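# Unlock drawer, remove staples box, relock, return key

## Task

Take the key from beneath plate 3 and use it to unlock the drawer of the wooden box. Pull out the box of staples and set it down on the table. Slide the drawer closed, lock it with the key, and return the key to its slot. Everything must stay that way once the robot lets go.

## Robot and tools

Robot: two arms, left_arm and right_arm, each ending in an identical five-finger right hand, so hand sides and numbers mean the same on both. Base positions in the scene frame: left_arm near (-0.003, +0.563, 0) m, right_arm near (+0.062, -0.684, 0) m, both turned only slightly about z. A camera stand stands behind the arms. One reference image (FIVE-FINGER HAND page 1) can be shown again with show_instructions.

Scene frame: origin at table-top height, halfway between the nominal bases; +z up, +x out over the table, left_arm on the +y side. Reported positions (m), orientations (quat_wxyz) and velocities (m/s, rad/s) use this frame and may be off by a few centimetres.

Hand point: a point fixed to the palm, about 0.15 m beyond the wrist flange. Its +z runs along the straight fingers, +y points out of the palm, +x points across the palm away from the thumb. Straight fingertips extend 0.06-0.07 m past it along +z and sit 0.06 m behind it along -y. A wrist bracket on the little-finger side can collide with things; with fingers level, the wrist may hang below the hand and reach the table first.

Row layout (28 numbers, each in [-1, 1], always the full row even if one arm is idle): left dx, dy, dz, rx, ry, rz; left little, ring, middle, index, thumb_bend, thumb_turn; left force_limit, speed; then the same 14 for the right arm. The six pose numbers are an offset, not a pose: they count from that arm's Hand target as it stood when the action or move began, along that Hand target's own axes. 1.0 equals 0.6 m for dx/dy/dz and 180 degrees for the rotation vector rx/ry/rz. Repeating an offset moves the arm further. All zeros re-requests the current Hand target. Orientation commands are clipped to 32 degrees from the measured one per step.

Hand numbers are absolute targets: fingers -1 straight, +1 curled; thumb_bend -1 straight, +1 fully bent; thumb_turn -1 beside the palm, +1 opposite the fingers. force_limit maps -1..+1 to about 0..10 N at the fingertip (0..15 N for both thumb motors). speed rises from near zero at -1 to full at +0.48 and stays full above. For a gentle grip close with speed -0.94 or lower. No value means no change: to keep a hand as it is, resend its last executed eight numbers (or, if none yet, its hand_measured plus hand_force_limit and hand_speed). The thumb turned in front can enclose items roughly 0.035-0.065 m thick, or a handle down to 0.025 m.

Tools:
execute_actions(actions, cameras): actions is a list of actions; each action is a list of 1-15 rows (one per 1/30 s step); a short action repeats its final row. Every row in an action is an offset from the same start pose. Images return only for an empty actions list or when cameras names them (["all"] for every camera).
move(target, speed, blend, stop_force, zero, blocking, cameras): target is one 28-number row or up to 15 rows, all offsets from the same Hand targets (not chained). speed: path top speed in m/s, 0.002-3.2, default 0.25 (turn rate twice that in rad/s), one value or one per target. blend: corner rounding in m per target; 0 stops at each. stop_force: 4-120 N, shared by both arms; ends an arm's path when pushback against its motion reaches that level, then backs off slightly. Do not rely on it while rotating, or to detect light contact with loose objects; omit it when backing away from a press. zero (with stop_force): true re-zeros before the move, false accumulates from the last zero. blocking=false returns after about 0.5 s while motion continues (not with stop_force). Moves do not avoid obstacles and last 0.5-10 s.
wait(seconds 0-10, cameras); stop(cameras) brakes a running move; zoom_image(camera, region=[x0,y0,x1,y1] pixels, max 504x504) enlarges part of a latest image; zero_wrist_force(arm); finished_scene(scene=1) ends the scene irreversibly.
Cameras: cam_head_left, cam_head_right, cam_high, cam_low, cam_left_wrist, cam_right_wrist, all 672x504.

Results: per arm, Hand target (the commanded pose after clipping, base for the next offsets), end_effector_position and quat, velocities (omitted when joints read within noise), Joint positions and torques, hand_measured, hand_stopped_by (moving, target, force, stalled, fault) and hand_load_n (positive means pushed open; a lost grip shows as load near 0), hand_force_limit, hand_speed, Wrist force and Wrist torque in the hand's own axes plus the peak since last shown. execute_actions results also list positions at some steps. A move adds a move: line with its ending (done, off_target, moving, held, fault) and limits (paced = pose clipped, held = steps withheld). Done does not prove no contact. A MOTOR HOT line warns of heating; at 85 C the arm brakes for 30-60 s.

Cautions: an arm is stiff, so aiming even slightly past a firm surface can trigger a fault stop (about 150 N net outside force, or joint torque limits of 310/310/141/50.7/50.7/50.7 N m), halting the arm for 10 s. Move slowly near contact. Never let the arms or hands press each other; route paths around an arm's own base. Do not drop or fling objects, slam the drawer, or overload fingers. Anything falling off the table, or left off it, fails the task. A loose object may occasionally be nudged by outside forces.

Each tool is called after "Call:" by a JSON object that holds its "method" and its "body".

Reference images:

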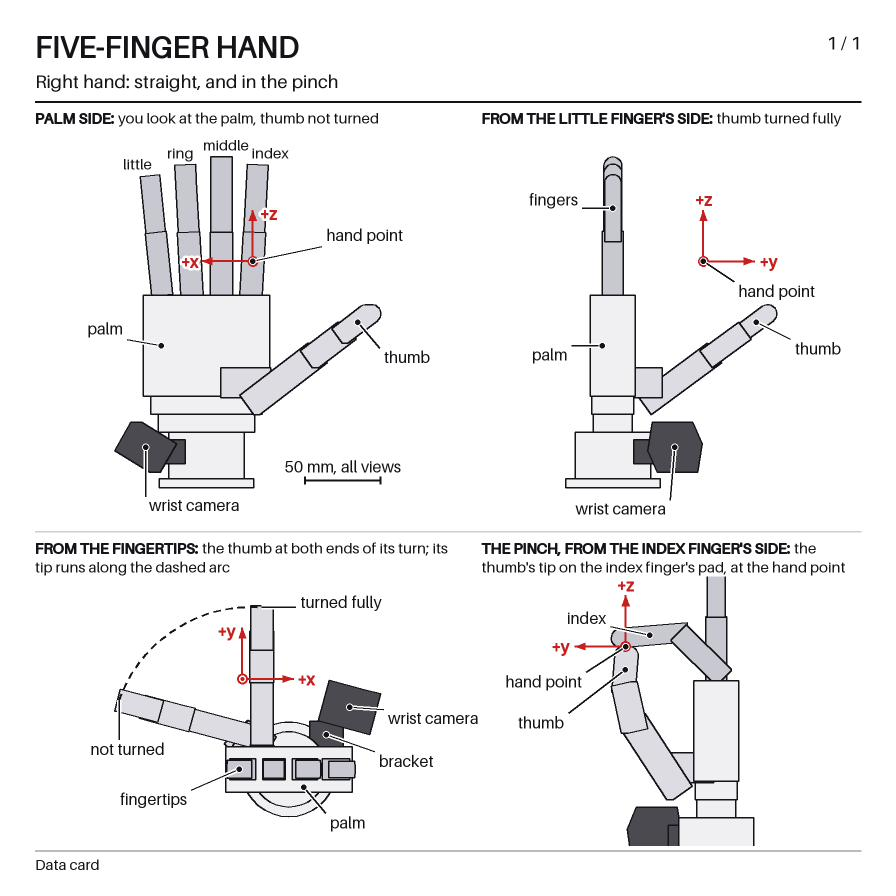

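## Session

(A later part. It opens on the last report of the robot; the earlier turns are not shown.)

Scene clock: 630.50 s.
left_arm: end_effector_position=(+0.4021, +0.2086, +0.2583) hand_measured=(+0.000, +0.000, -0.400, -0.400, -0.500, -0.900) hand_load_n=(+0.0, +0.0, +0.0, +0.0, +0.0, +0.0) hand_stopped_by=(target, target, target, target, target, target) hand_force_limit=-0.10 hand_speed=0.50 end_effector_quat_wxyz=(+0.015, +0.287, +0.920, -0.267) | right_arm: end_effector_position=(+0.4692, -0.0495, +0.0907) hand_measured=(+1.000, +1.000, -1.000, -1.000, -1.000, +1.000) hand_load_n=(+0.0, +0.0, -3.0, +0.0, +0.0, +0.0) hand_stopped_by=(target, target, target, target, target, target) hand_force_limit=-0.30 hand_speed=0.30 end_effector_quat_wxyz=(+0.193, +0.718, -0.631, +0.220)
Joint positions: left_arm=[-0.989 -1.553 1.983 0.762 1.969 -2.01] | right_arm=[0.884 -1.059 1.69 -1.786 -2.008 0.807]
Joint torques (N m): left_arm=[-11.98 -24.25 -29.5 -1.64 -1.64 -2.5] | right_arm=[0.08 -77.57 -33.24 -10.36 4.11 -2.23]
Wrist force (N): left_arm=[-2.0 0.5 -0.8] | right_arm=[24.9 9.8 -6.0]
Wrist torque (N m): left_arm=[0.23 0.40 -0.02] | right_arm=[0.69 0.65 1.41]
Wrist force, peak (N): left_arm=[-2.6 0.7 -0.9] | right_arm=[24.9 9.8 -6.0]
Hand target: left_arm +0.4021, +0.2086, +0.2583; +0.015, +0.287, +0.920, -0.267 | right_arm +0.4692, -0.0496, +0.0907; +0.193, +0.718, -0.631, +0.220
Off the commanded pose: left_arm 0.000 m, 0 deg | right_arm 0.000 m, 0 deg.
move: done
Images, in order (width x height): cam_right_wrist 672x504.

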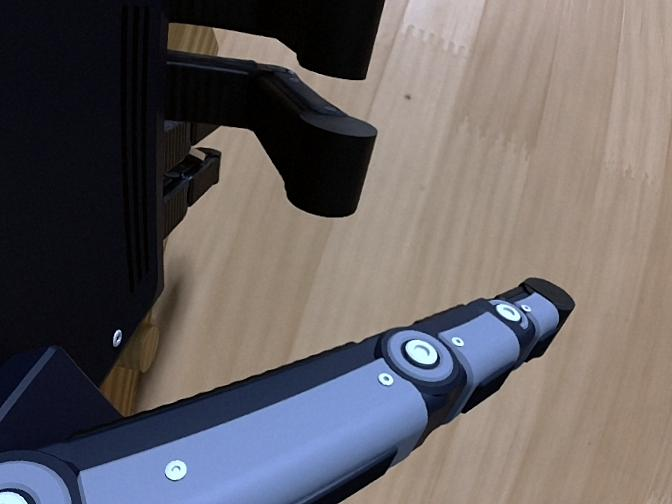

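Call:
{"method": "move", "body": {"target": [0,0,0,0,0,0,0,0,-0.4,-0.4,-0.5,-0.9,-0.1,0.5,0.0035,0,0,0,0,0,1,1,-1,-1,-1,1,-0.3,0.3], "speed": 0.03, "cameras": ["cam_left_wrist","cam_right_wrist"]}}

Call:
{"method": "zoom_image", "body": {"camera": "cam_right_wrist", "region": [160, 115, 240, 215]}}

Call:
{"method": "zoom_image", "body": {"camera": "cam_left_wrist", "region": [240, 250, 340, 330]}}

Scene clock: 635.27 s.
left_arm: end_effector_position=(+0.4021, +0.2086, +0.2583) hand_measured=(+0.000, +0.000, -0.400, -0.400, -0.500, -0.900) hand_load_n=(+0.0, +0.0, +0.0, +0.0, +0.0, +0.0) hand_stopped_by=(target, target, target, target, target, target) hand_force_limit=-0.10 hand_speed=0.50 end_effector_quat_wxyz=(+0.015, +0.287, +0.920, -0.267) | right_arm: end_effector_position=(+0.4694, -0.0513, +0.0919) hand_measured=(+1.000, +1.000, -1.000, -1.000, -1.000, +1.000) hand_load_n=(+0.0, +0.0, -0.5, +0.0, +0.0, +0.0) hand_stopped_by=(target, target, target, target, target, target) hand_force_limit=-0.30 hand_speed=0.30 end_effector_quat_wxyz=(+0.193, +0.718, -0.631, +0.220)
Joint positions: left_arm=[-0.989 -1.553 1.983 0.762 1.969 -2.01] | right_arm=[0.883 -1.062 1.693 -1.786 -2.009 0.805]
Joint torques (N m): left_arm=[-11.94 -23.88 -29.21 -1.35 -1.4 -2.52] | right_arm=[-7.11 -95.37 -25.46 -3.07 -3.05 -2.5]
Wrist force (N): left_arm=[-2.0 0.4 -0.9] | right_arm=[-3.2 0.9 -3.0]
Wrist torque (N m): left_arm=[0.22 0.41 -0.03] | right_arm=[0.61 -0.22 -0.31]
Wrist force, peak (N): left_arm=[-2.6 0.8 -1.0] | right_arm=[24.9 10.3 -6.2]
Hand target: left_arm +0.4021, +0.2086, +0.2583; +0.015, +0.287, +0.920, -0.267 | right_arm +0.4694, -0.0513, +0.0919; +0.193, +0.718, -0.631, +0.220
Off the commanded pose: left_arm 0.000 m, 0 deg | right_arm 0.000 m, 0 deg.
move: done
Images, in order (width x height): cam_left_wrist 672x504, cam_right_wrist 672x504.

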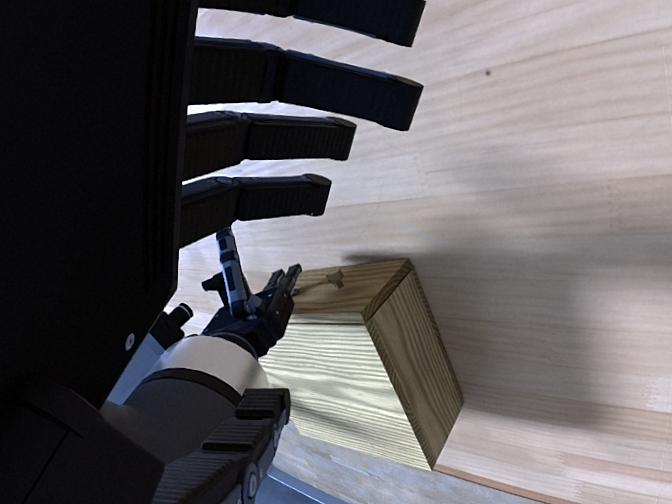

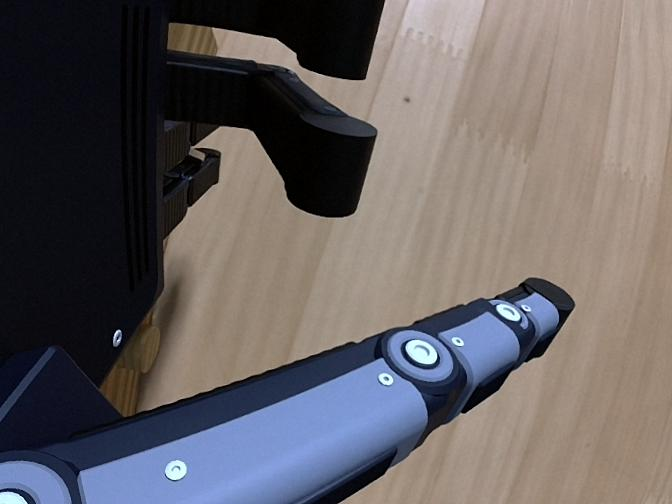

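Scaled by 5.040 from the camera's 672x504 image, which has a finer 960x720 frame.

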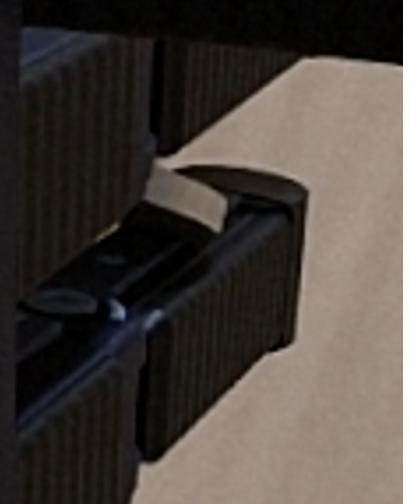

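Scaled by 5.040 from the camera's 672x504 image, which has a finer 960x720 frame.

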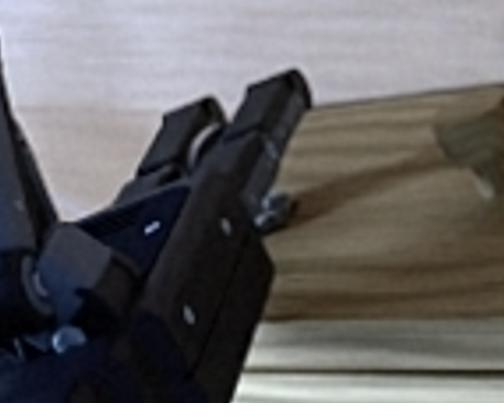

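Call:
{"method": "move", "body": {"target": [[0,0,0,0,0,0,0,0,-0.4,-0.4,-0.5,-0.9,-0.1,0.5,0.0352,0,0.0014,0,-0.1889,0,1,1,-1,-1,-1,1,-0.3,0.3],[0,0,0,0,0,0,0,0,-0.4,-0.4,-0.5,-0.9,-0.1,0.5,0.051,0,0.0097,0,-0.2833,0,1,1,-1,-1,-1,1,-0.3,0.3]], "speed": 0.08, "blend": [0.01,0], "cameras": ["cam_left_wrist","cam_right_wrist"]}}

Call:
{"method": "zoom_image", "body": {"camera": "cam_right_wrist", "region": [160, 115, 240, 215]}}

Call:
{"method": "zoom_image", "body": {"camera": "cam_left_wrist", "region": [240, 250, 340, 330]}}

Scene clock: 643.23 s.
left_arm: end_effector_position=(+0.4021, +0.2086, +0.2583) hand_measured=(+0.000, +0.000, -0.400, -0.400, -0.500, -0.900) hand_load_n=(+0.0, +0.0, +0.0, +0.0, +0.0, -0.5) hand_stopped_by=(target, target, target, target, target, target) hand_force_limit=-0.10 hand_speed=0.50 end_effector_quat_wxyz=(+0.015, +0.287, +0.920, -0.267) | right_arm: end_effector_position=(+0.4730, -0.0798, +0.1041) hand_measured=(+1.000, +1.000, -1.000, -1.000, -1.000, +1.000) hand_load_n=(+0.0, +0.0, +0.0, +0.0, +0.0, +0.0) hand_stopped_by=(target, target, target, target, target, target) hand_force_limit=-0.30 hand_speed=0.30 end_effector_quat_wxyz=(-0.097, +0.743, -0.653, -0.111)
Joint positions: left_arm=[-0.989 -1.553 1.983 0.762 1.969 -2.01] | right_arm=[0.599 -1.268 2.119 -2.547 -1.302 0.444]
Joint torques (N m): left_arm=[-9.85 -24.94 -28.83 -1.35 -1.49 -2.42] | right_arm=[5.87 -72.41 -44.76 -2.22 -2.32 2.38]
Wrist force (N): left_arm=[-1.8 0.5 -0.5] | right_arm=[-4.5 2.0 -2.2]
Wrist torque (N m): left_arm=[0.21 0.38 -0.01] | right_arm=[0.74 0.57 -0.62]
Wrist force, peak (N): left_arm=[-2.5 0.7 -1.0] | right_arm=[-4.9 2.0 -2.1]
Hand target: left_arm +0.4021, +0.2086, +0.2583; +0.015, +0.287, +0.920, -0.267 | right_arm +0.4731, -0.0797, +0.1042; -0.097, +0.743, -0.653, -0.111
Off the commanded pose: left_arm 0.000 m, 0 deg | right_arm 0.000 m, 0 deg.
move: done
Images, in order (width x height): cam_left_wrist 672x504, cam_right_wrist 672x504.

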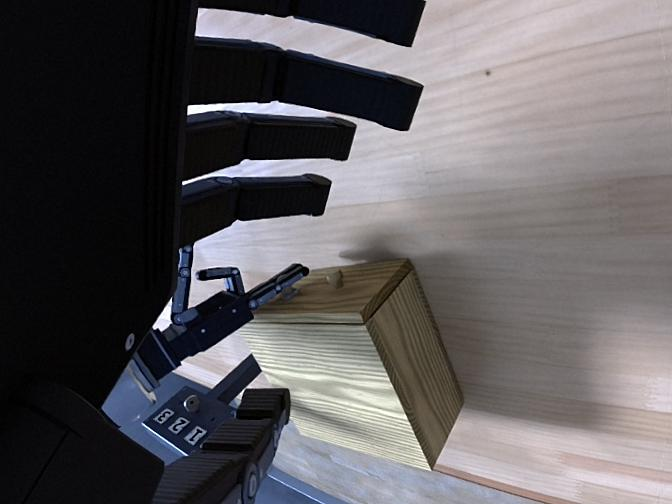

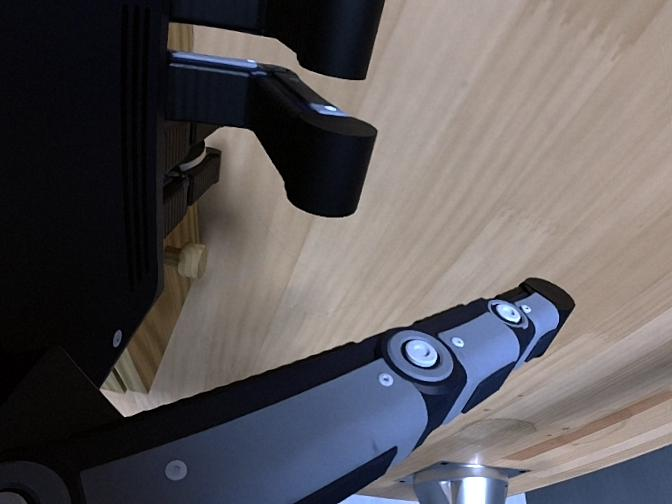

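Scaled by 5.040 from the camera's 672x504 image, which has a finer 960x720 frame.

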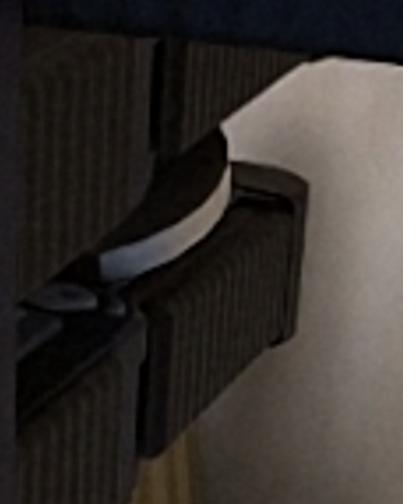

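Scaled by 5.040 from the camera's 672x504 image, which has a finer 960x720 frame.

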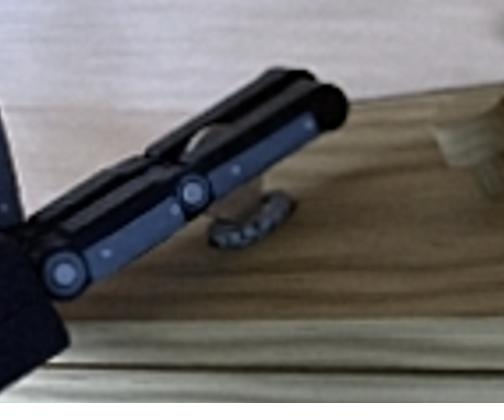

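Call:
{"method": "move", "body": {"target": [0,0,0,0,0,0,0,0,-0.4,-0.4,-0.5,-0.9,-0.1,0.5,0.00514,0,-0.00112,0,-0.02778,0,1,1,-1,-1,-1,1,-0.3,0.3], "speed": 0.04}}

Call:
{"method": "move", "body": {"target": [0,0,0,0,0,0,0,0,-0.4,-0.4,-0.5,-0.9,-0.1,0.5,0.00514,0,-0.00112,0,-0.02778,0,1,1,-1,-1,-1,1,-0.3,0.3], "speed": 0.04, "cameras": ["cam_right_wrist"]}}

Call:
{"method": "zoom_image", "body": {"camera": "cam_right_wrist", "region": [160, 115, 240, 215]}}

Scene clock: 645.20 s.
left_arm: end_effector_position=(+0.4021, +0.2086, +0.2583) hand_measured=(+0.000, +0.000, -0.400, -0.400, -0.500, -0.900) hand_load_n=(+0.5, +0.0, +0.0, +0.0, +0.0, +0.0) hand_stopped_by=(target, target, target, target, target, target) hand_force_limit=-0.10 hand_speed=0.50 end_effector_quat_wxyz=(+0.015, +0.287, +0.920, -0.267) | right_arm: end_effector_position=(+0.4734, -0.0828, +0.1038) hand_measured=(+1.000, +1.000, -1.000, -1.000, -1.000, +1.000) hand_load_n=(+0.0, +0.0, +0.0, +0.0, -0.5, +0.0) hand_stopped_by=(target, target, target, target, target, target) hand_force_limit=-0.30 hand_speed=0.30 end_effector_quat_wxyz=(-0.126, +0.737, -0.648, -0.143)
Joint positions: left_arm=[-0.989 -1.553 1.983 0.762 1.969 -2.01] | right_arm=[0.565 -1.266 2.154 -2.612 -1.218 0.421]
Joint torques (N m): left_arm=[-10.82 -24.63 -29.11 -1.57 -1.58 -2.58] | right_arm=[3.24 -50.62 -34.4 -1.8 -2.87 0.52]
Wrist force (N): left_arm=[-2.3 0.6 -1.0] | right_arm=[-8.8 1.6 -1.2]
Wrist torque (N m): left_arm=[0.24 0.46 -0.04] | right_arm=[0.54 0.38 -0.93]
Wrist force, peak (N): left_arm=[-2.5 0.9 -0.8] | right_arm=[-8.8 1.6 -1.2]
Hand target: left_arm +0.4021, +0.2086, +0.2583; +0.015, +0.287, +0.920, -0.267 | right_arm +0.4735, -0.0828, +0.1039; -0.126, +0.737, -0.648, -0.143
Off the commanded pose: left_arm 0.000 m, 0 deg | right_arm 0.000 m, 0 deg.
move: done

Scene clock: 646.57 s.
left_arm: end_effector_position=(+0.4021, +0.2086, +0.2583) hand_measured=(+0.000, +0.000, -0.400, -0.400, -0.500, -0.900) hand_load_n=(+0.0, +0.0, +0.0, +0.0, +0.0, +0.0) hand_stopped_by=(target, target, target, target, target, target) hand_force_limit=-0.10 hand_speed=0.50 end_effector_quat_wxyz=(+0.015, +0.287, +0.920, -0.267) | right_arm: end_effector_position=(+0.4739, -0.0859, +0.1033) hand_measured=(+1.000, +1.000, -1.000, -1.000, -1.000, +1.000) hand_load_n=(+0.0, +0.0, +0.0, -0.5, +0.0, +0.0) hand_stopped_by=(target, target, target, target, target, target) hand_force_limit=-0.30 hand_speed=0.30 end_effector_quat_wxyz=(-0.154, +0.730, -0.642, -0.175)
Joint positions: left_arm=[-0.989 -1.553 1.983 0.762 1.969 -2.01] | right_arm=[0.533 -1.259 2.187 -2.677 -1.133 0.4]
Joint torques (N m): left_arm=[-11.77 -23.62 -29.25 -1.27 -1.4 -2.61] | right_arm=[4.28 -54.99 -32.59 -1.93 -2.65 -0.28]
Wrist force (N): left_arm=[-2.0 0.8 -0.9] | right_arm=[-10.4 2.1 -1.5]
Wrist torque (N m): left_arm=[0.27 0.41 -0.01] | right_arm=[0.49 0.48 -1.02]
Wrist force, peak (N): left_arm=[-2.4 1.0 -1.1] | right_arm=[-10.4 2.1 -1.5]
Hand target: left_arm +0.4021, +0.2086, +0.2583; +0.015, +0.287, +0.920, -0.267 | right_arm +0.4739, -0.0859, +0.1034; -0.154, +0.730, -0.642, -0.175
Off the commanded pose: left_arm 0.000 m, 0 deg | right_arm 0.000 m, 0 deg.
move: done
Images, in order (width x height): cam_right_wrist 672x504.

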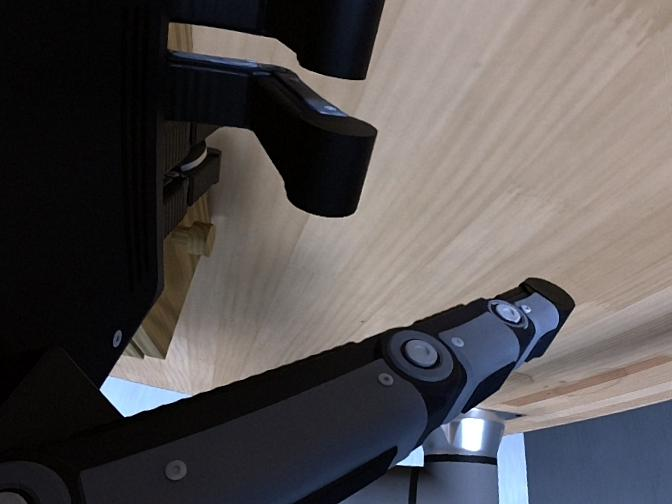

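Scaled by 5.040 from the camera's 672x504 image, which has a finer 960x720 frame.

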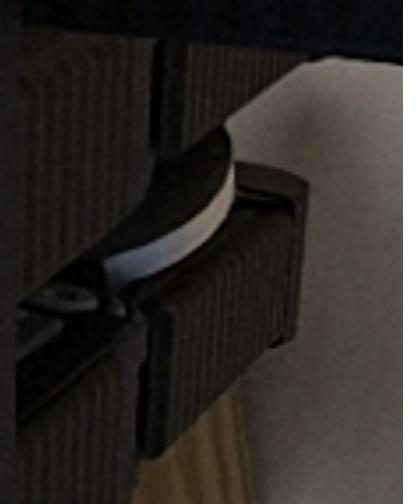

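Call:
{"method": "move", "body": {"target": [0,0,0,0,0,0,0,0,-0.4,-0.4,-0.5,-0.9,-0.1,0.5,0.00514,0,-0.00112,0,-0.02778,0,1,1,-1,-1,-1,1,-0.3,0.3], "speed": 0.04, "cameras": ["cam_left_wrist","cam_right_wrist"]}}

Call:
{"method": "zoom_image", "body": {"camera": "cam_right_wrist", "region": [160, 115, 240, 215]}}

Call:
{"method": "zoom_image", "body": {"camera": "cam_left_wrist", "region": [240, 250, 340, 330]}}

Scene clock: 648.47 s.
left_arm: end_effector_position=(+0.4021, +0.2086, +0.2583) hand_measured=(+0.000, +0.000, -0.400, -0.400, -0.500, -0.900) hand_load_n=(+0.0, +0.0, +0.0, +0.0, +0.0, +0.0) hand_stopped_by=(target, target, target, target, target, target) hand_force_limit=-0.10 hand_speed=0.50 end_effector_quat_wxyz=(+0.015, +0.287, +0.920, -0.267) | right_arm: end_effector_position=(+0.4742, -0.0890, +0.1025) hand_measured=(+1.000, +1.000, -1.000, -1.000, -1.000, +1.000) hand_load_n=(+0.0, +0.0, +0.0, +0.0, +0.0, +0.0) hand_stopped_by=(target, target, target, target, target, target) hand_force_limit=-0.30 hand_speed=0.30 end_effector_quat_wxyz=(-0.182, +0.722, -0.635, -0.207) end_effector_velocity=(-0.001, -0.001, -0.002) end_effector_angular_velocity=(-0.007, +0.004, +0.000)
Joint positions: left_arm=[-0.989 -1.553 1.983 0.762 1.969 -2.01] | right_arm=[0.5 -1.246 2.218 -2.741 -1.046 0.382]
Joint velocities: left_arm=[within noise] | right_arm=[0.001 0.001 0.001 0.005 -0.004 0]
Joint torques (N m): left_arm=[-10.78 -24.15 -28.8 -1.5 -1.54 -2.42] | right_arm=[3.26 -59.29 -27.24 -1.43 -2.59 -0.02]
Wrist force (N): left_arm=[-1.9 0.3 -1.1] | right_arm=[-10.0 1.3 -2.8]
Wrist torque (N m): left_arm=[0.20 0.40 -0.02] | right_arm=[0.66 0.40 -1.01]
Wrist force, peak (N): left_arm=[-2.5 0.6 -1.0] | right_arm=[-11.5 1.9 -2.0]
Hand target: left_arm +0.4021, +0.2086, +0.2583; +0.015, +0.287, +0.920, -0.267 | right_arm +0.4743, -0.0889, +0.1026; -0.182, +0.722, -0.635, -0.207
Off the commanded pose: left_arm 0.000 m, 0 deg | right_arm 0.000 m, 0 deg.
move: done
Images, in order (width x height): cam_left_wrist 672x504, cam_right_wrist 672x504.

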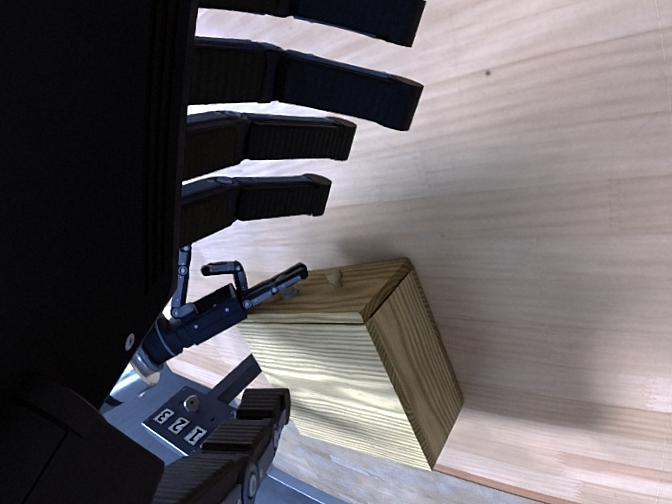

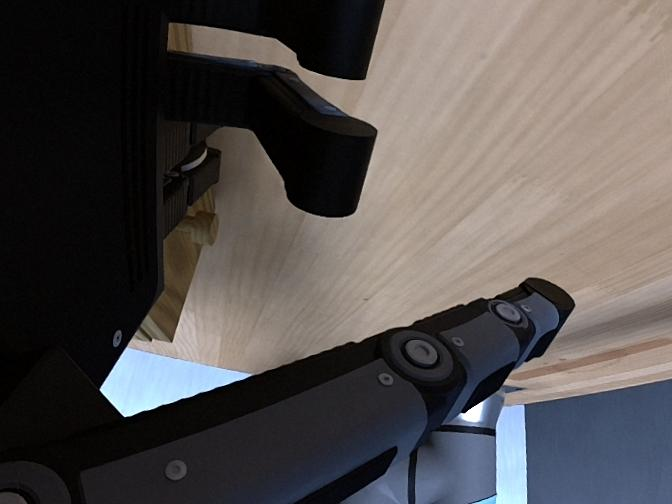

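Scaled by 5.040 from the camera's 672x504 image, which has a finer 960x720 frame.

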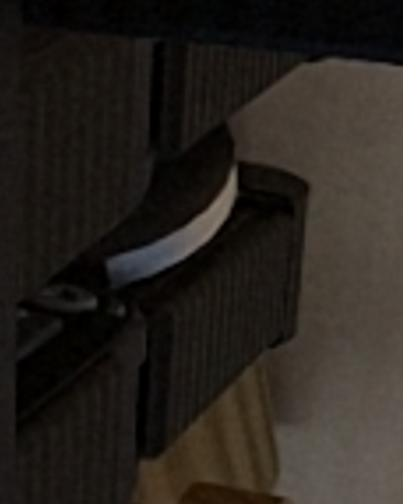

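Scaled by 5.040 from the camera's 672x504 image, which has a finer 960x720 frame.

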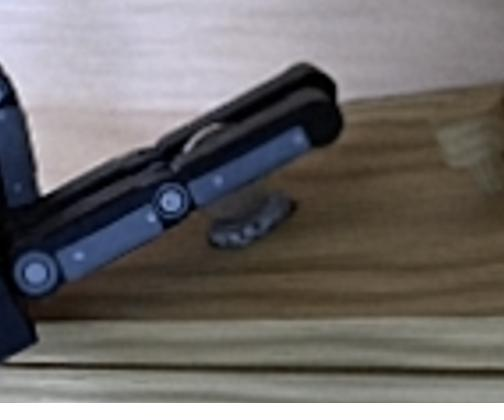

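Call:
{"method": "move", "body": {"target": [0,0,0,0,0,0,0,0,-0.4,-0.4,-0.5,-0.9,-0.1,0.5,0.0111,0,-0.00188,0,-0.0639,0,1,1,-1,-1,-1,1,-0.3,0.3], "speed": 0.06}}

Call:
{"method": "move", "body": {"target": [0,0,0,0,0,0,0,0,-0.4,-0.4,-0.5,-0.9,-0.1,0.5,0.0115,0,-0.00188,0,-0.0639,0,1,1,-1,-1,-1,1,-0.3,0.3], "speed": 0.06, "cameras": ["cam_left_wrist","cam_right_wrist"]}}

Call:
{"method": "zoom_image", "body": {"camera": "cam_right_wrist", "region": [160, 115, 240, 215]}}

Call:
{"method": "zoom_image", "body": {"camera": "cam_left_wrist", "region": [240, 250, 340, 330]}}

Scene clock: 654.43 s.
left_arm: end_effector_position=(+0.4021, +0.2086, +0.2583) hand_measured=(+0.000, +0.000, -0.400, -0.400, -0.500, -0.900) hand_load_n=(+0.0, +0.0, +0.0, +0.0, +0.0, +0.0) hand_stopped_by=(target, target, target, target, target, target) hand_force_limit=-0.10 hand_speed=0.50 end_effector_quat_wxyz=(+0.015, +0.287, +0.920, -0.267) | right_arm: end_effector_position=(+0.4750, -0.0952, +0.0998) hand_measured=(+1.000, +1.000, -1.000, -1.000, -1.000, +1.000) hand_load_n=(+0.0, +0.0, +0.0, +0.0, +0.0, +0.0) hand_stopped_by=(target, target, target, target, target, target) hand_force_limit=-0.30 hand_speed=0.30 end_effector_quat_wxyz=(-0.244, +0.698, -0.613, -0.278)
Joint positions: left_arm=[-0.989 -1.553 1.983 0.762 1.969 -2.01] | right_arm=[0.431 -1.191 2.276 -2.894 -0.844 0.351]
Joint torques (N m): left_arm=[-11.5 -23.78 -29.16 -1.37 -1.45 -2.43] | right_arm=[7.79 -73.97 -31.96 -2.46 -1.78 0.82]
Wrist force (N): left_arm=[-2.0 0.4 -0.8] | right_arm=[-6.8 1.1 -3.4]
Wrist torque (N m): left_arm=[0.21 0.41 -0.03] | right_arm=[0.60 0.54 -0.82]
Wrist force, peak (N): left_arm=[-2.5 0.6 -1.0] | right_arm=[-11.5 1.0 -2.8]
Hand target: left_arm +0.4021, +0.2086, +0.2583; +0.015, +0.287, +0.920, -0.267 | right_arm +0.4751, -0.0951, +0.1000; -0.244, +0.698, -0.613, -0.278
Off the commanded pose: left_arm 0.000 m, 0 deg | right_arm 0.000 m, 0 deg.
move: done

Scene clock: 656.40 s.
left_arm: end_effector_position=(+0.4021, +0.2086, +0.2583) hand_measured=(+0.000, +0.000, -0.400, -0.400, -0.500, -0.900) hand_load_n=(+0.0, +0.0, +0.0, +0.0, +0.0, -0.5) hand_stopped_by=(target, target, target, target, target, target) hand_force_limit=-0.10 hand_speed=0.50 end_effector_quat_wxyz=(+0.015, +0.287, +0.920, -0.267) | right_arm: end_effector_position=(+0.4758, -0.1009, +0.0960) hand_measured=(+1.000, +1.000, -1.000, -1.000, -1.000, +1.000) hand_load_n=(+0.5, +0.0, +0.0, -0.5, +0.0, +0.0) hand_stopped_by=(target, target, target, target, target, target) hand_force_limit=-0.30 hand_speed=0.30 end_effector_quat_wxyz=(-0.305, +0.666, -0.586, -0.347)
Joint positions: left_arm=[-0.989 -1.553 1.983 0.762 1.969 -2.01] | right_arm=[0.373 -1.101 2.316 -3.063 -0.64 0.341]
Joint torques (N m): left_arm=[-11.88 -23.07 -29.16 -1.52 -1.54 -2.51] | right_arm=[6.85 -77.77 -17.95 -2.84 -1.48 2.92]
Wrist force (N): left_arm=[-2.3 0.5 -1.0] | right_arm=[-5.8 2.7 -2.0]
Wrist torque (N m): left_arm=[0.24 0.46 -0.03] | right_arm=[0.58 0.71 -0.86]
Wrist force, peak (N): left_arm=[-2.6 0.3 -1.1] | right_arm=[-6.9 1.3 -3.8]
Hand target: left_arm +0.4021, +0.2086, +0.2583; +0.015, +0.287, +0.920, -0.267 | right_arm +0.4759, -0.1008, +0.0961; -0.305, +0.666, -0.586, -0.347
Off the commanded pose: left_arm 0.000 m, 0 deg | right_arm 0.000 m, 0 deg.
move: done
Images, in order (width x height): cam_left_wrist 672x504, cam_right_wrist 672x504.

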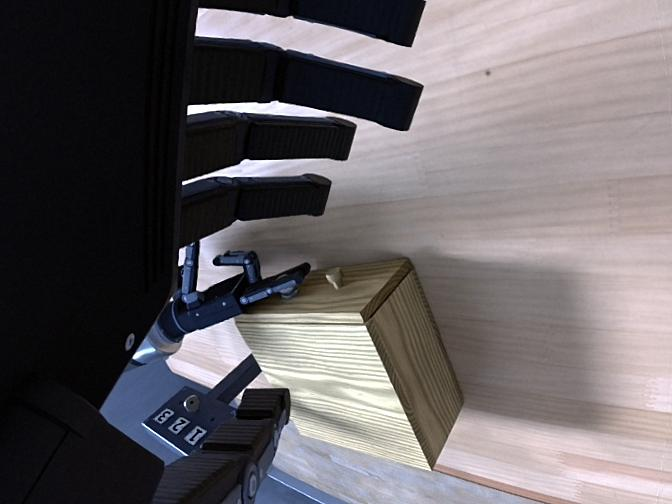

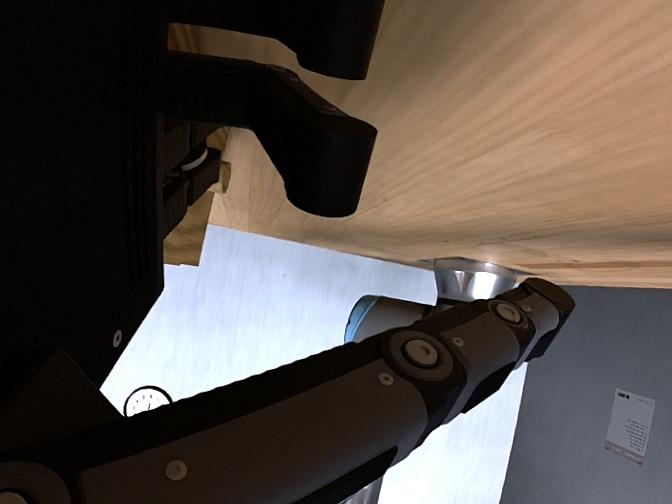

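Scaled by 5.040 from the camera's 672x504 image, which has a finer 960x720 frame.

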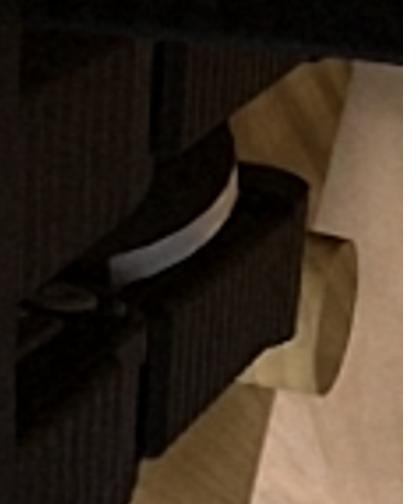

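Scaled by 5.040 from the camera's 672x504 image, which has a finer 960x720 frame.

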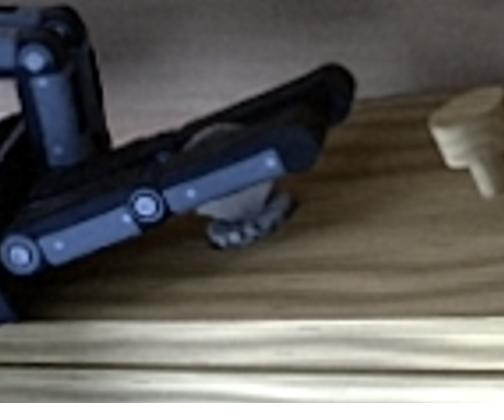

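Call:
{"method": "move", "body": {"target": [[0,0,0,0,0,0,0,0,-0.4,-0.4,-0.5,-0.9,-0.1,0.5,-0.024,0,0.0134,0,0.15,0,1,1,-1,-1,-1,1,-0.3,0.3],[0,0,0,0,0,0,0,0,-0.4,-0.4,-0.5,-0.9,-0.1,0.5,-0.0633,0,-0.0638,0,0.15,0,-1,-1,0.9,0.9,-1,1,-0.3,0.5],[0,0,0,0,0,0,0,0,-0.4,-0.4,-0.5,-0.9,-0.1,0.5,-0.1308,0,-0.0293,0,0.15,0,-1,-1,0.9,0.9,-1,1,-0.3,0.5]], "speed": 0.12, "cameras": ["cam_left_wrist","cam_right_wrist","cam_head_right"]}}

Call:
{"method": "zoom_image", "body": {"camera": "cam_left_wrist", "region": [210, 230, 340, 330]}}

Scene clock: 664.70 s.
left_arm: end_effector_position=(+0.4021, +0.2086, +0.2583) hand_measured=(+0.000, +0.000, -0.400, -0.400, -0.500, -0.900) hand_load_n=(+0.0, +0.0, +0.0, +0.0, +0.0, +0.0) hand_stopped_by=(target, target, target, target, target, target) hand_force_limit=-0.10 hand_speed=0.50 end_effector_quat_wxyz=(+0.015, +0.287, +0.920, -0.267) | right_arm: end_effector_position=(+0.4720, -0.0703, +0.1705) hand_measured=(-1.000, -1.000, +0.900, +0.900, -1.000, +1.000) hand_load_n=(+0.0, +0.0, +0.0, +0.0, +0.0, +0.0) hand_stopped_by=(target, target, target, target, target, target) hand_force_limit=-0.30 hand_speed=0.50 end_effector_quat_wxyz=(-0.159, +0.729, -0.641, -0.181)
Joint positions: left_arm=[-0.989 -1.553 1.983 0.762 1.969 -2.01] | right_arm=[0.549 -1.343 2.139 -2.56 -1.12 0.422]
Joint torques (N m): left_arm=[-12.16 -22.31 -28.92 -1.5 -1.54 -2.44] | right_arm=[-9.74 -60.28 -19.39 -6.65 1.37 -2.81]
Wrist force (N): left_arm=[-2.2 0.5 -0.6] | right_arm=[-4.1 1.6 -1.8]
Wrist torque (N m): left_arm=[0.21 0.44 -0.03] | right_arm=[0.66 0.64 -0.62]
Wrist force, peak (N): left_arm=[-2.6 0.8 -0.8] | right_arm=[-6.3 2.7 -2.3]
Hand target: left_arm +0.4021, +0.2086, +0.2583; +0.015, +0.287, +0.920, -0.267 | right_arm +0.4719, -0.0704, +0.1704; -0.159, +0.729, -0.641, -0.181
Off the commanded pose: left_arm 0.000 m, 0 deg | right_arm 0.000 m, 0 deg.
move: done
Images, in order (width x height): cam_head_right 672x504, cam_left_wrist 672x504, cam_right_wrist 672x504.

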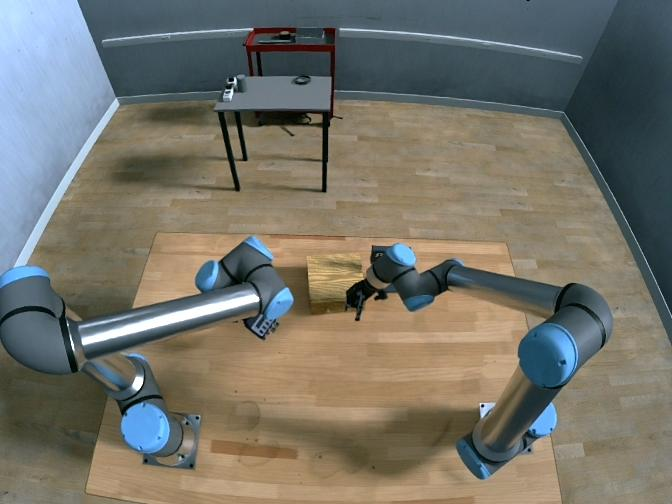

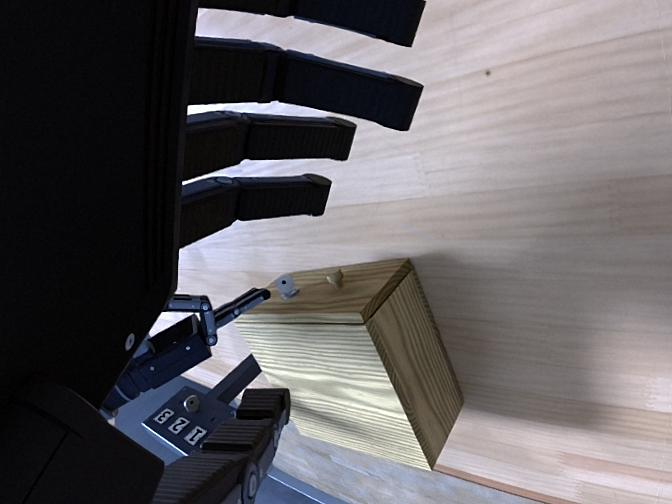

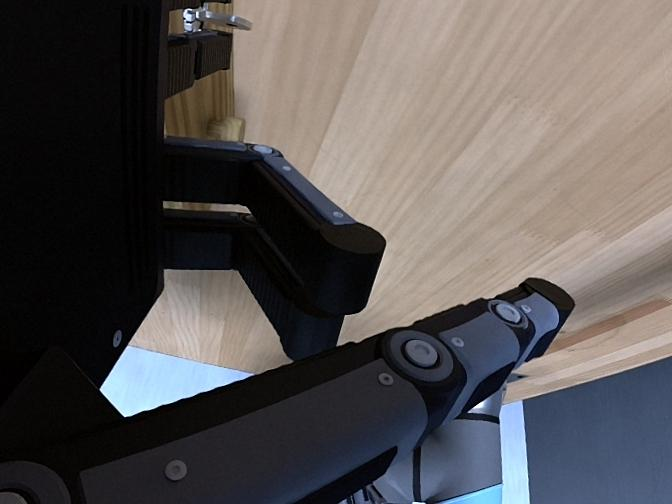

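Scaled by 3.877 from the camera's 672x504 image, which has a finer 960x720 frame.

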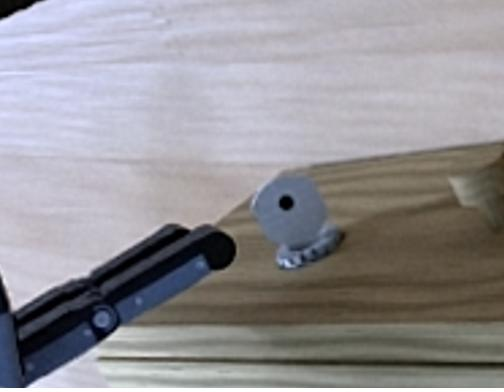

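Call:
{"method": "zoom_image", "body": {"camera": "cam_right_wrist", "region": [150, 0, 270, 100]}}

Scaled by 4.200 from the camera's 672x504 image, which has a finer 960x720 frame.

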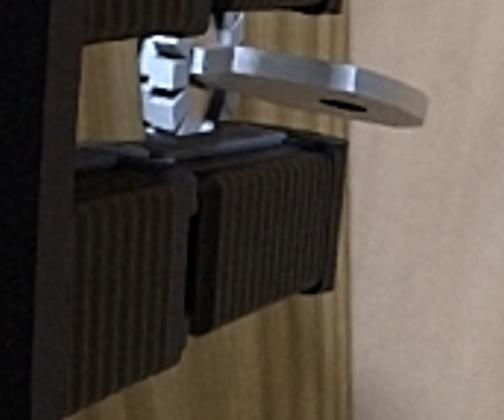

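Call:
{"method": "zoom_image", "body": {"camera": "cam_left_wrist", "region": [260, 260, 320, 310]}}

Scaled by 8.400 from the camera's 672x504 image, which has a finer 960x720 frame.

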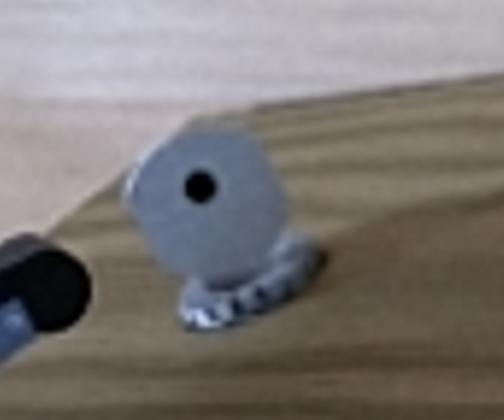

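Call:
{"method": "zoom_image", "body": {"camera": "cam_right_wrist", "region": [180, 0, 260, 40]}}

Scaled by 6.300 from the camera's 672x504 image, which has a finer 960x720 frame.

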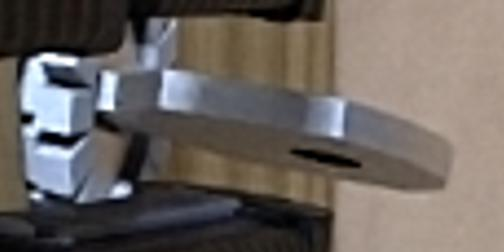

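Call:
{"method": "move", "body": {"target": [0,0,0,0,0,0,0,0,-0.4,-0.4,-0.5,-0.9,-0.1,0.5,0.0345,0.0017,-0.0182,0,-0.0778,0,-1,-1,0.9,0.9,-1,1,-0.3,0.5], "speed": 0.1}}

Call:
{"method": "move", "body": {"target": [0,0,0,0,0,0,0,0,-0.4,-0.4,-0.5,-0.9,-0.1,0.5,0,0,0.0883,0,0,0,-1,-1,0.9,0.9,-1,1,-0.3,0.5], "speed": 0.06, "stop_force": 5, "cameras": ["cam_left_wrist","cam_right_wrist"]}}

Call:
{"method": "zoom_image", "body": {"camera": "cam_right_wrist", "region": [150, 0, 270, 100]}}

Call:
{"method": "zoom_image", "body": {"camera": "cam_left_wrist", "region": [230, 230, 340, 320]}}

Scene clock: 671.20 s.
left_arm: end_effector_position=(+0.4021, +0.2086, +0.2583) hand_measured=(+0.000, +0.000, -0.400, -0.400, -0.500, -0.900) hand_load_n=(+0.0, +0.0, +0.0, +0.0, +0.0, +0.0) hand_stopped_by=(target, target, target, target, target, target) hand_force_limit=-0.10 hand_speed=0.50 end_effector_quat_wxyz=(+0.015, +0.287, +0.920, -0.267) | right_arm: end_effector_position=(+0.4738, -0.0938, +0.1701) hand_measured=(-1.000, -1.000, +0.900, +0.900, -1.000, +1.000) hand_load_n=(+0.0, +0.0, +0.0, +0.0, +0.0, +0.0) hand_stopped_by=(target, target, target, target, target, target) hand_force_limit=-0.30 hand_speed=0.50 end_effector_quat_wxyz=(-0.236, +0.701, -0.616, -0.269)
Joint positions: left_arm=[-0.989 -1.553 1.983 0.762 1.969 -2.01] | right_arm=[0.441 -1.324 2.243 -2.725 -0.871 0.356]
Joint torques (N m): left_arm=[-11.63 -23.37 -29.32 -1.52 -1.16 -2.37] | right_arm=[8.56 -66.78 -43.66 -2.77 -1.07 2.64]
Wrist force (N): left_arm=[-2.0 0.4 -1.0] | right_arm=[-4.0 1.3 -1.6]
Wrist torque (N m): left_arm=[0.22 0.41 -0.02] | right_arm=[0.54 0.58 -0.69]
Wrist force, peak (N): left_arm=[-2.5 0.4 -1.1] | right_arm=[-4.9 1.4 -1.6]
Hand target: left_arm +0.4021, +0.2086, +0.2583; +0.015, +0.287, +0.920, -0.267 | right_arm +0.4739, -0.0937, +0.1704; -0.236, +0.701, -0.616, -0.269
Off the commanded pose: left_arm 0.000 m, 0 deg | right_arm 0.000 m, 0 deg.
move: done

Scene clock: 673.23 s.
left_arm: end_effector_position=(+0.4021, +0.2086, +0.2583) hand_measured=(+0.000, +0.000, -0.400, -0.400, -0.500, -0.900) hand_load_n=(+0.0, +0.0, +0.0, +0.0, +0.0, +0.0) hand_stopped_by=(target, target, target, target, target, target) hand_force_limit=-0.10 hand_speed=0.50 end_effector_quat_wxyz=(+0.015, +0.287, +0.920, -0.267) | right_arm: end_effector_position=(+0.4694, -0.0586, +0.1310) hand_measured=(-1.000, -1.000, +0.900, +0.900, -1.000, +1.000) hand_load_n=(+0.0, +0.0, +0.0, +0.0, +0.0, +0.0) hand_stopped_by=(target, target, target, target, target, target) hand_force_limit=-0.30 hand_speed=0.50 end_effector_quat_wxyz=(-0.236, +0.701, -0.616, -0.269)
Joint positions: left_arm=[-0.989 -1.553 1.983 0.762 1.969 -2.01] | right_arm=[0.496 -1.224 2.223 -2.849 -0.884 0.424]
Joint torques (N m): left_arm=[-11.82 -23.63 -29.52 -1.44 -1.38 -2.31] | right_arm=[-13.1 -79.51 -13.09 -2.46 2.75 -3.2]
Wrist force (N): left_arm=[-2.1 0.7 -1.1] | right_arm=[-3.9 1.4 -1.5]
Wrist torque (N m): left_arm=[0.27 0.44 -0.02] | right_arm=[0.52 0.58 -0.74]
Wrist force, peak (N): left_arm=[-2.6 0.6 -1.0] | right_arm=[-4.5 1.3 -2.2]
Hand target: left_arm +0.4021, +0.2086, +0.2583; +0.015, +0.287, +0.920, -0.267 | right_arm +0.4694, -0.0586, +0.1310; -0.236, +0.701, -0.616, -0.269
Off the commanded pose: left_arm 0.000 m, 0 deg | right_arm 0.000 m, 0 deg.
move: done
Images, in order (width x height): cam_left_wrist 672x504, cam_right_wrist 672x504.

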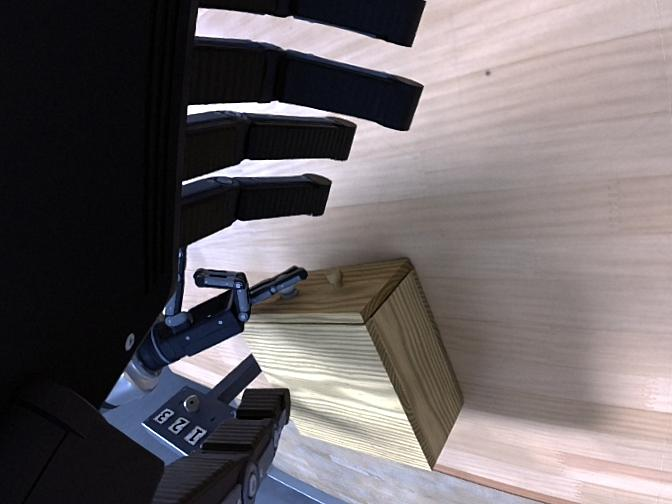

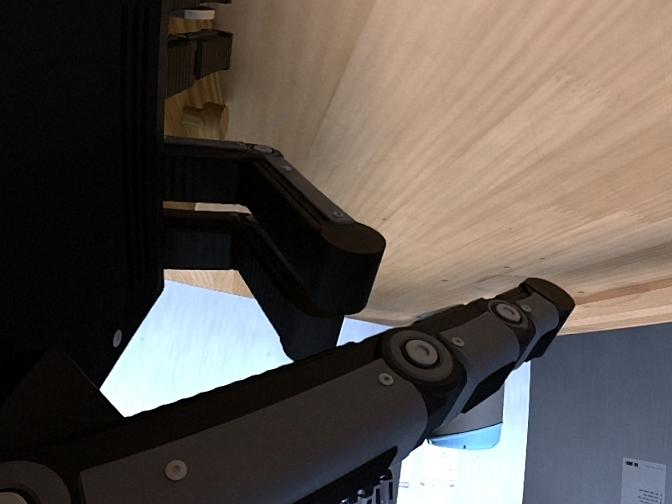

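Scaled by 4.200 from the camera's 672x504 image, which has a finer 960x720 frame.

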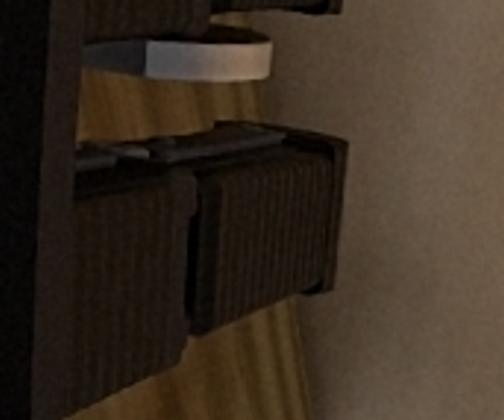

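Scaled by 4.582 from the camera's 672x504 image, which has a finer 960x720 frame.

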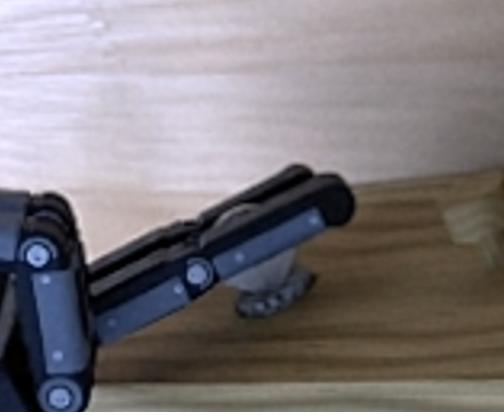

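Call:
{"method": "move", "body": {"target": [0,0,0,0,0,0,0,0,-0.4,-0.4,-0.5,-0.9,-0.1,0.5,0.024,0,-0.0249,0,-0.1,0,-1,-1,0.9,0.9,-1,1,-0.3,0.5], "speed": 0.06, "cameras": ["cam_right_wrist"]}}

Call:
{"method": "zoom_image", "body": {"camera": "cam_right_wrist", "region": [150, 0, 270, 100]}}

Scene clock: 676.70 s.
left_arm: end_effector_position=(+0.4021, +0.2086, +0.2583) hand_measured=(+0.000, +0.000, -0.400, -0.400, -0.500, -0.900) hand_load_n=(+0.0, +0.0, +0.0, +0.0, +0.0, +0.0) hand_stopped_by=(target, target, target, target, target, target) hand_force_limit=-0.10 hand_speed=0.50 end_effector_quat_wxyz=(+0.015, +0.287, +0.920, -0.267) | right_arm: end_effector_position=(+0.4720, -0.0792, +0.1323) hand_measured=(-1.000, -1.000, +0.900, +0.900, -1.000, +1.000) hand_load_n=(+0.0, +0.0, +0.0, +0.0, +0.0, +0.0) hand_stopped_by=(target, target, target, target, target, target) hand_force_limit=-0.30 hand_speed=0.50 end_effector_quat_wxyz=(-0.330, +0.651, -0.572, -0.375)
Joint positions: left_arm=[-0.989 -1.553 1.983 0.762 1.969 -2.01] | right_arm=[0.393 -1.106 2.3 -3.127 -0.565 0.422]
Joint torques (N m): left_arm=[-11.11 -24.35 -29.48 -1.52 -1.27 -2.38] | right_arm=[7.45 -77.85 -18.2 -2.37 -1.37 1.03]
Wrist force (N): left_arm=[-1.8 0.4 -0.9] | right_arm=[-4.8 1.4 -1.7]
Wrist torque (N m): left_arm=[0.20 0.39 -0.01] | right_arm=[0.50 0.61 -0.91]
Wrist force, peak (N): left_arm=[-2.3 1.2 -1.1] | right_arm=[-4.8 1.4 -1.7]
Hand target: left_arm +0.4021, +0.2086, +0.2583; +0.015, +0.287, +0.920, -0.267 | right_arm +0.4720, -0.0791, +0.1325; -0.330, +0.651, -0.572, -0.375
Off the commanded pose: left_arm 0.000 m, 0 deg | right_arm 0.000 m, 0 deg.
move: done
Images, in order (width x height): cam_right_wrist 672x504.

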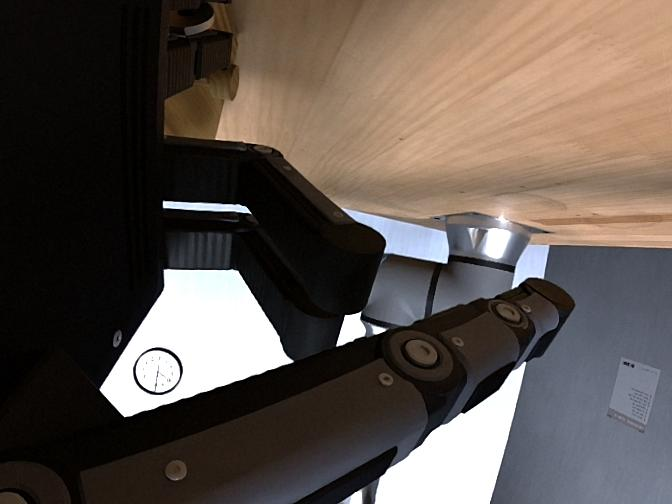

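Scaled by 4.200 from the camera's 672x504 image, which has a finer 960x720 frame.

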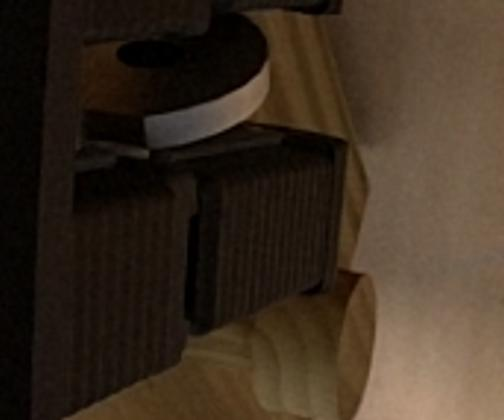

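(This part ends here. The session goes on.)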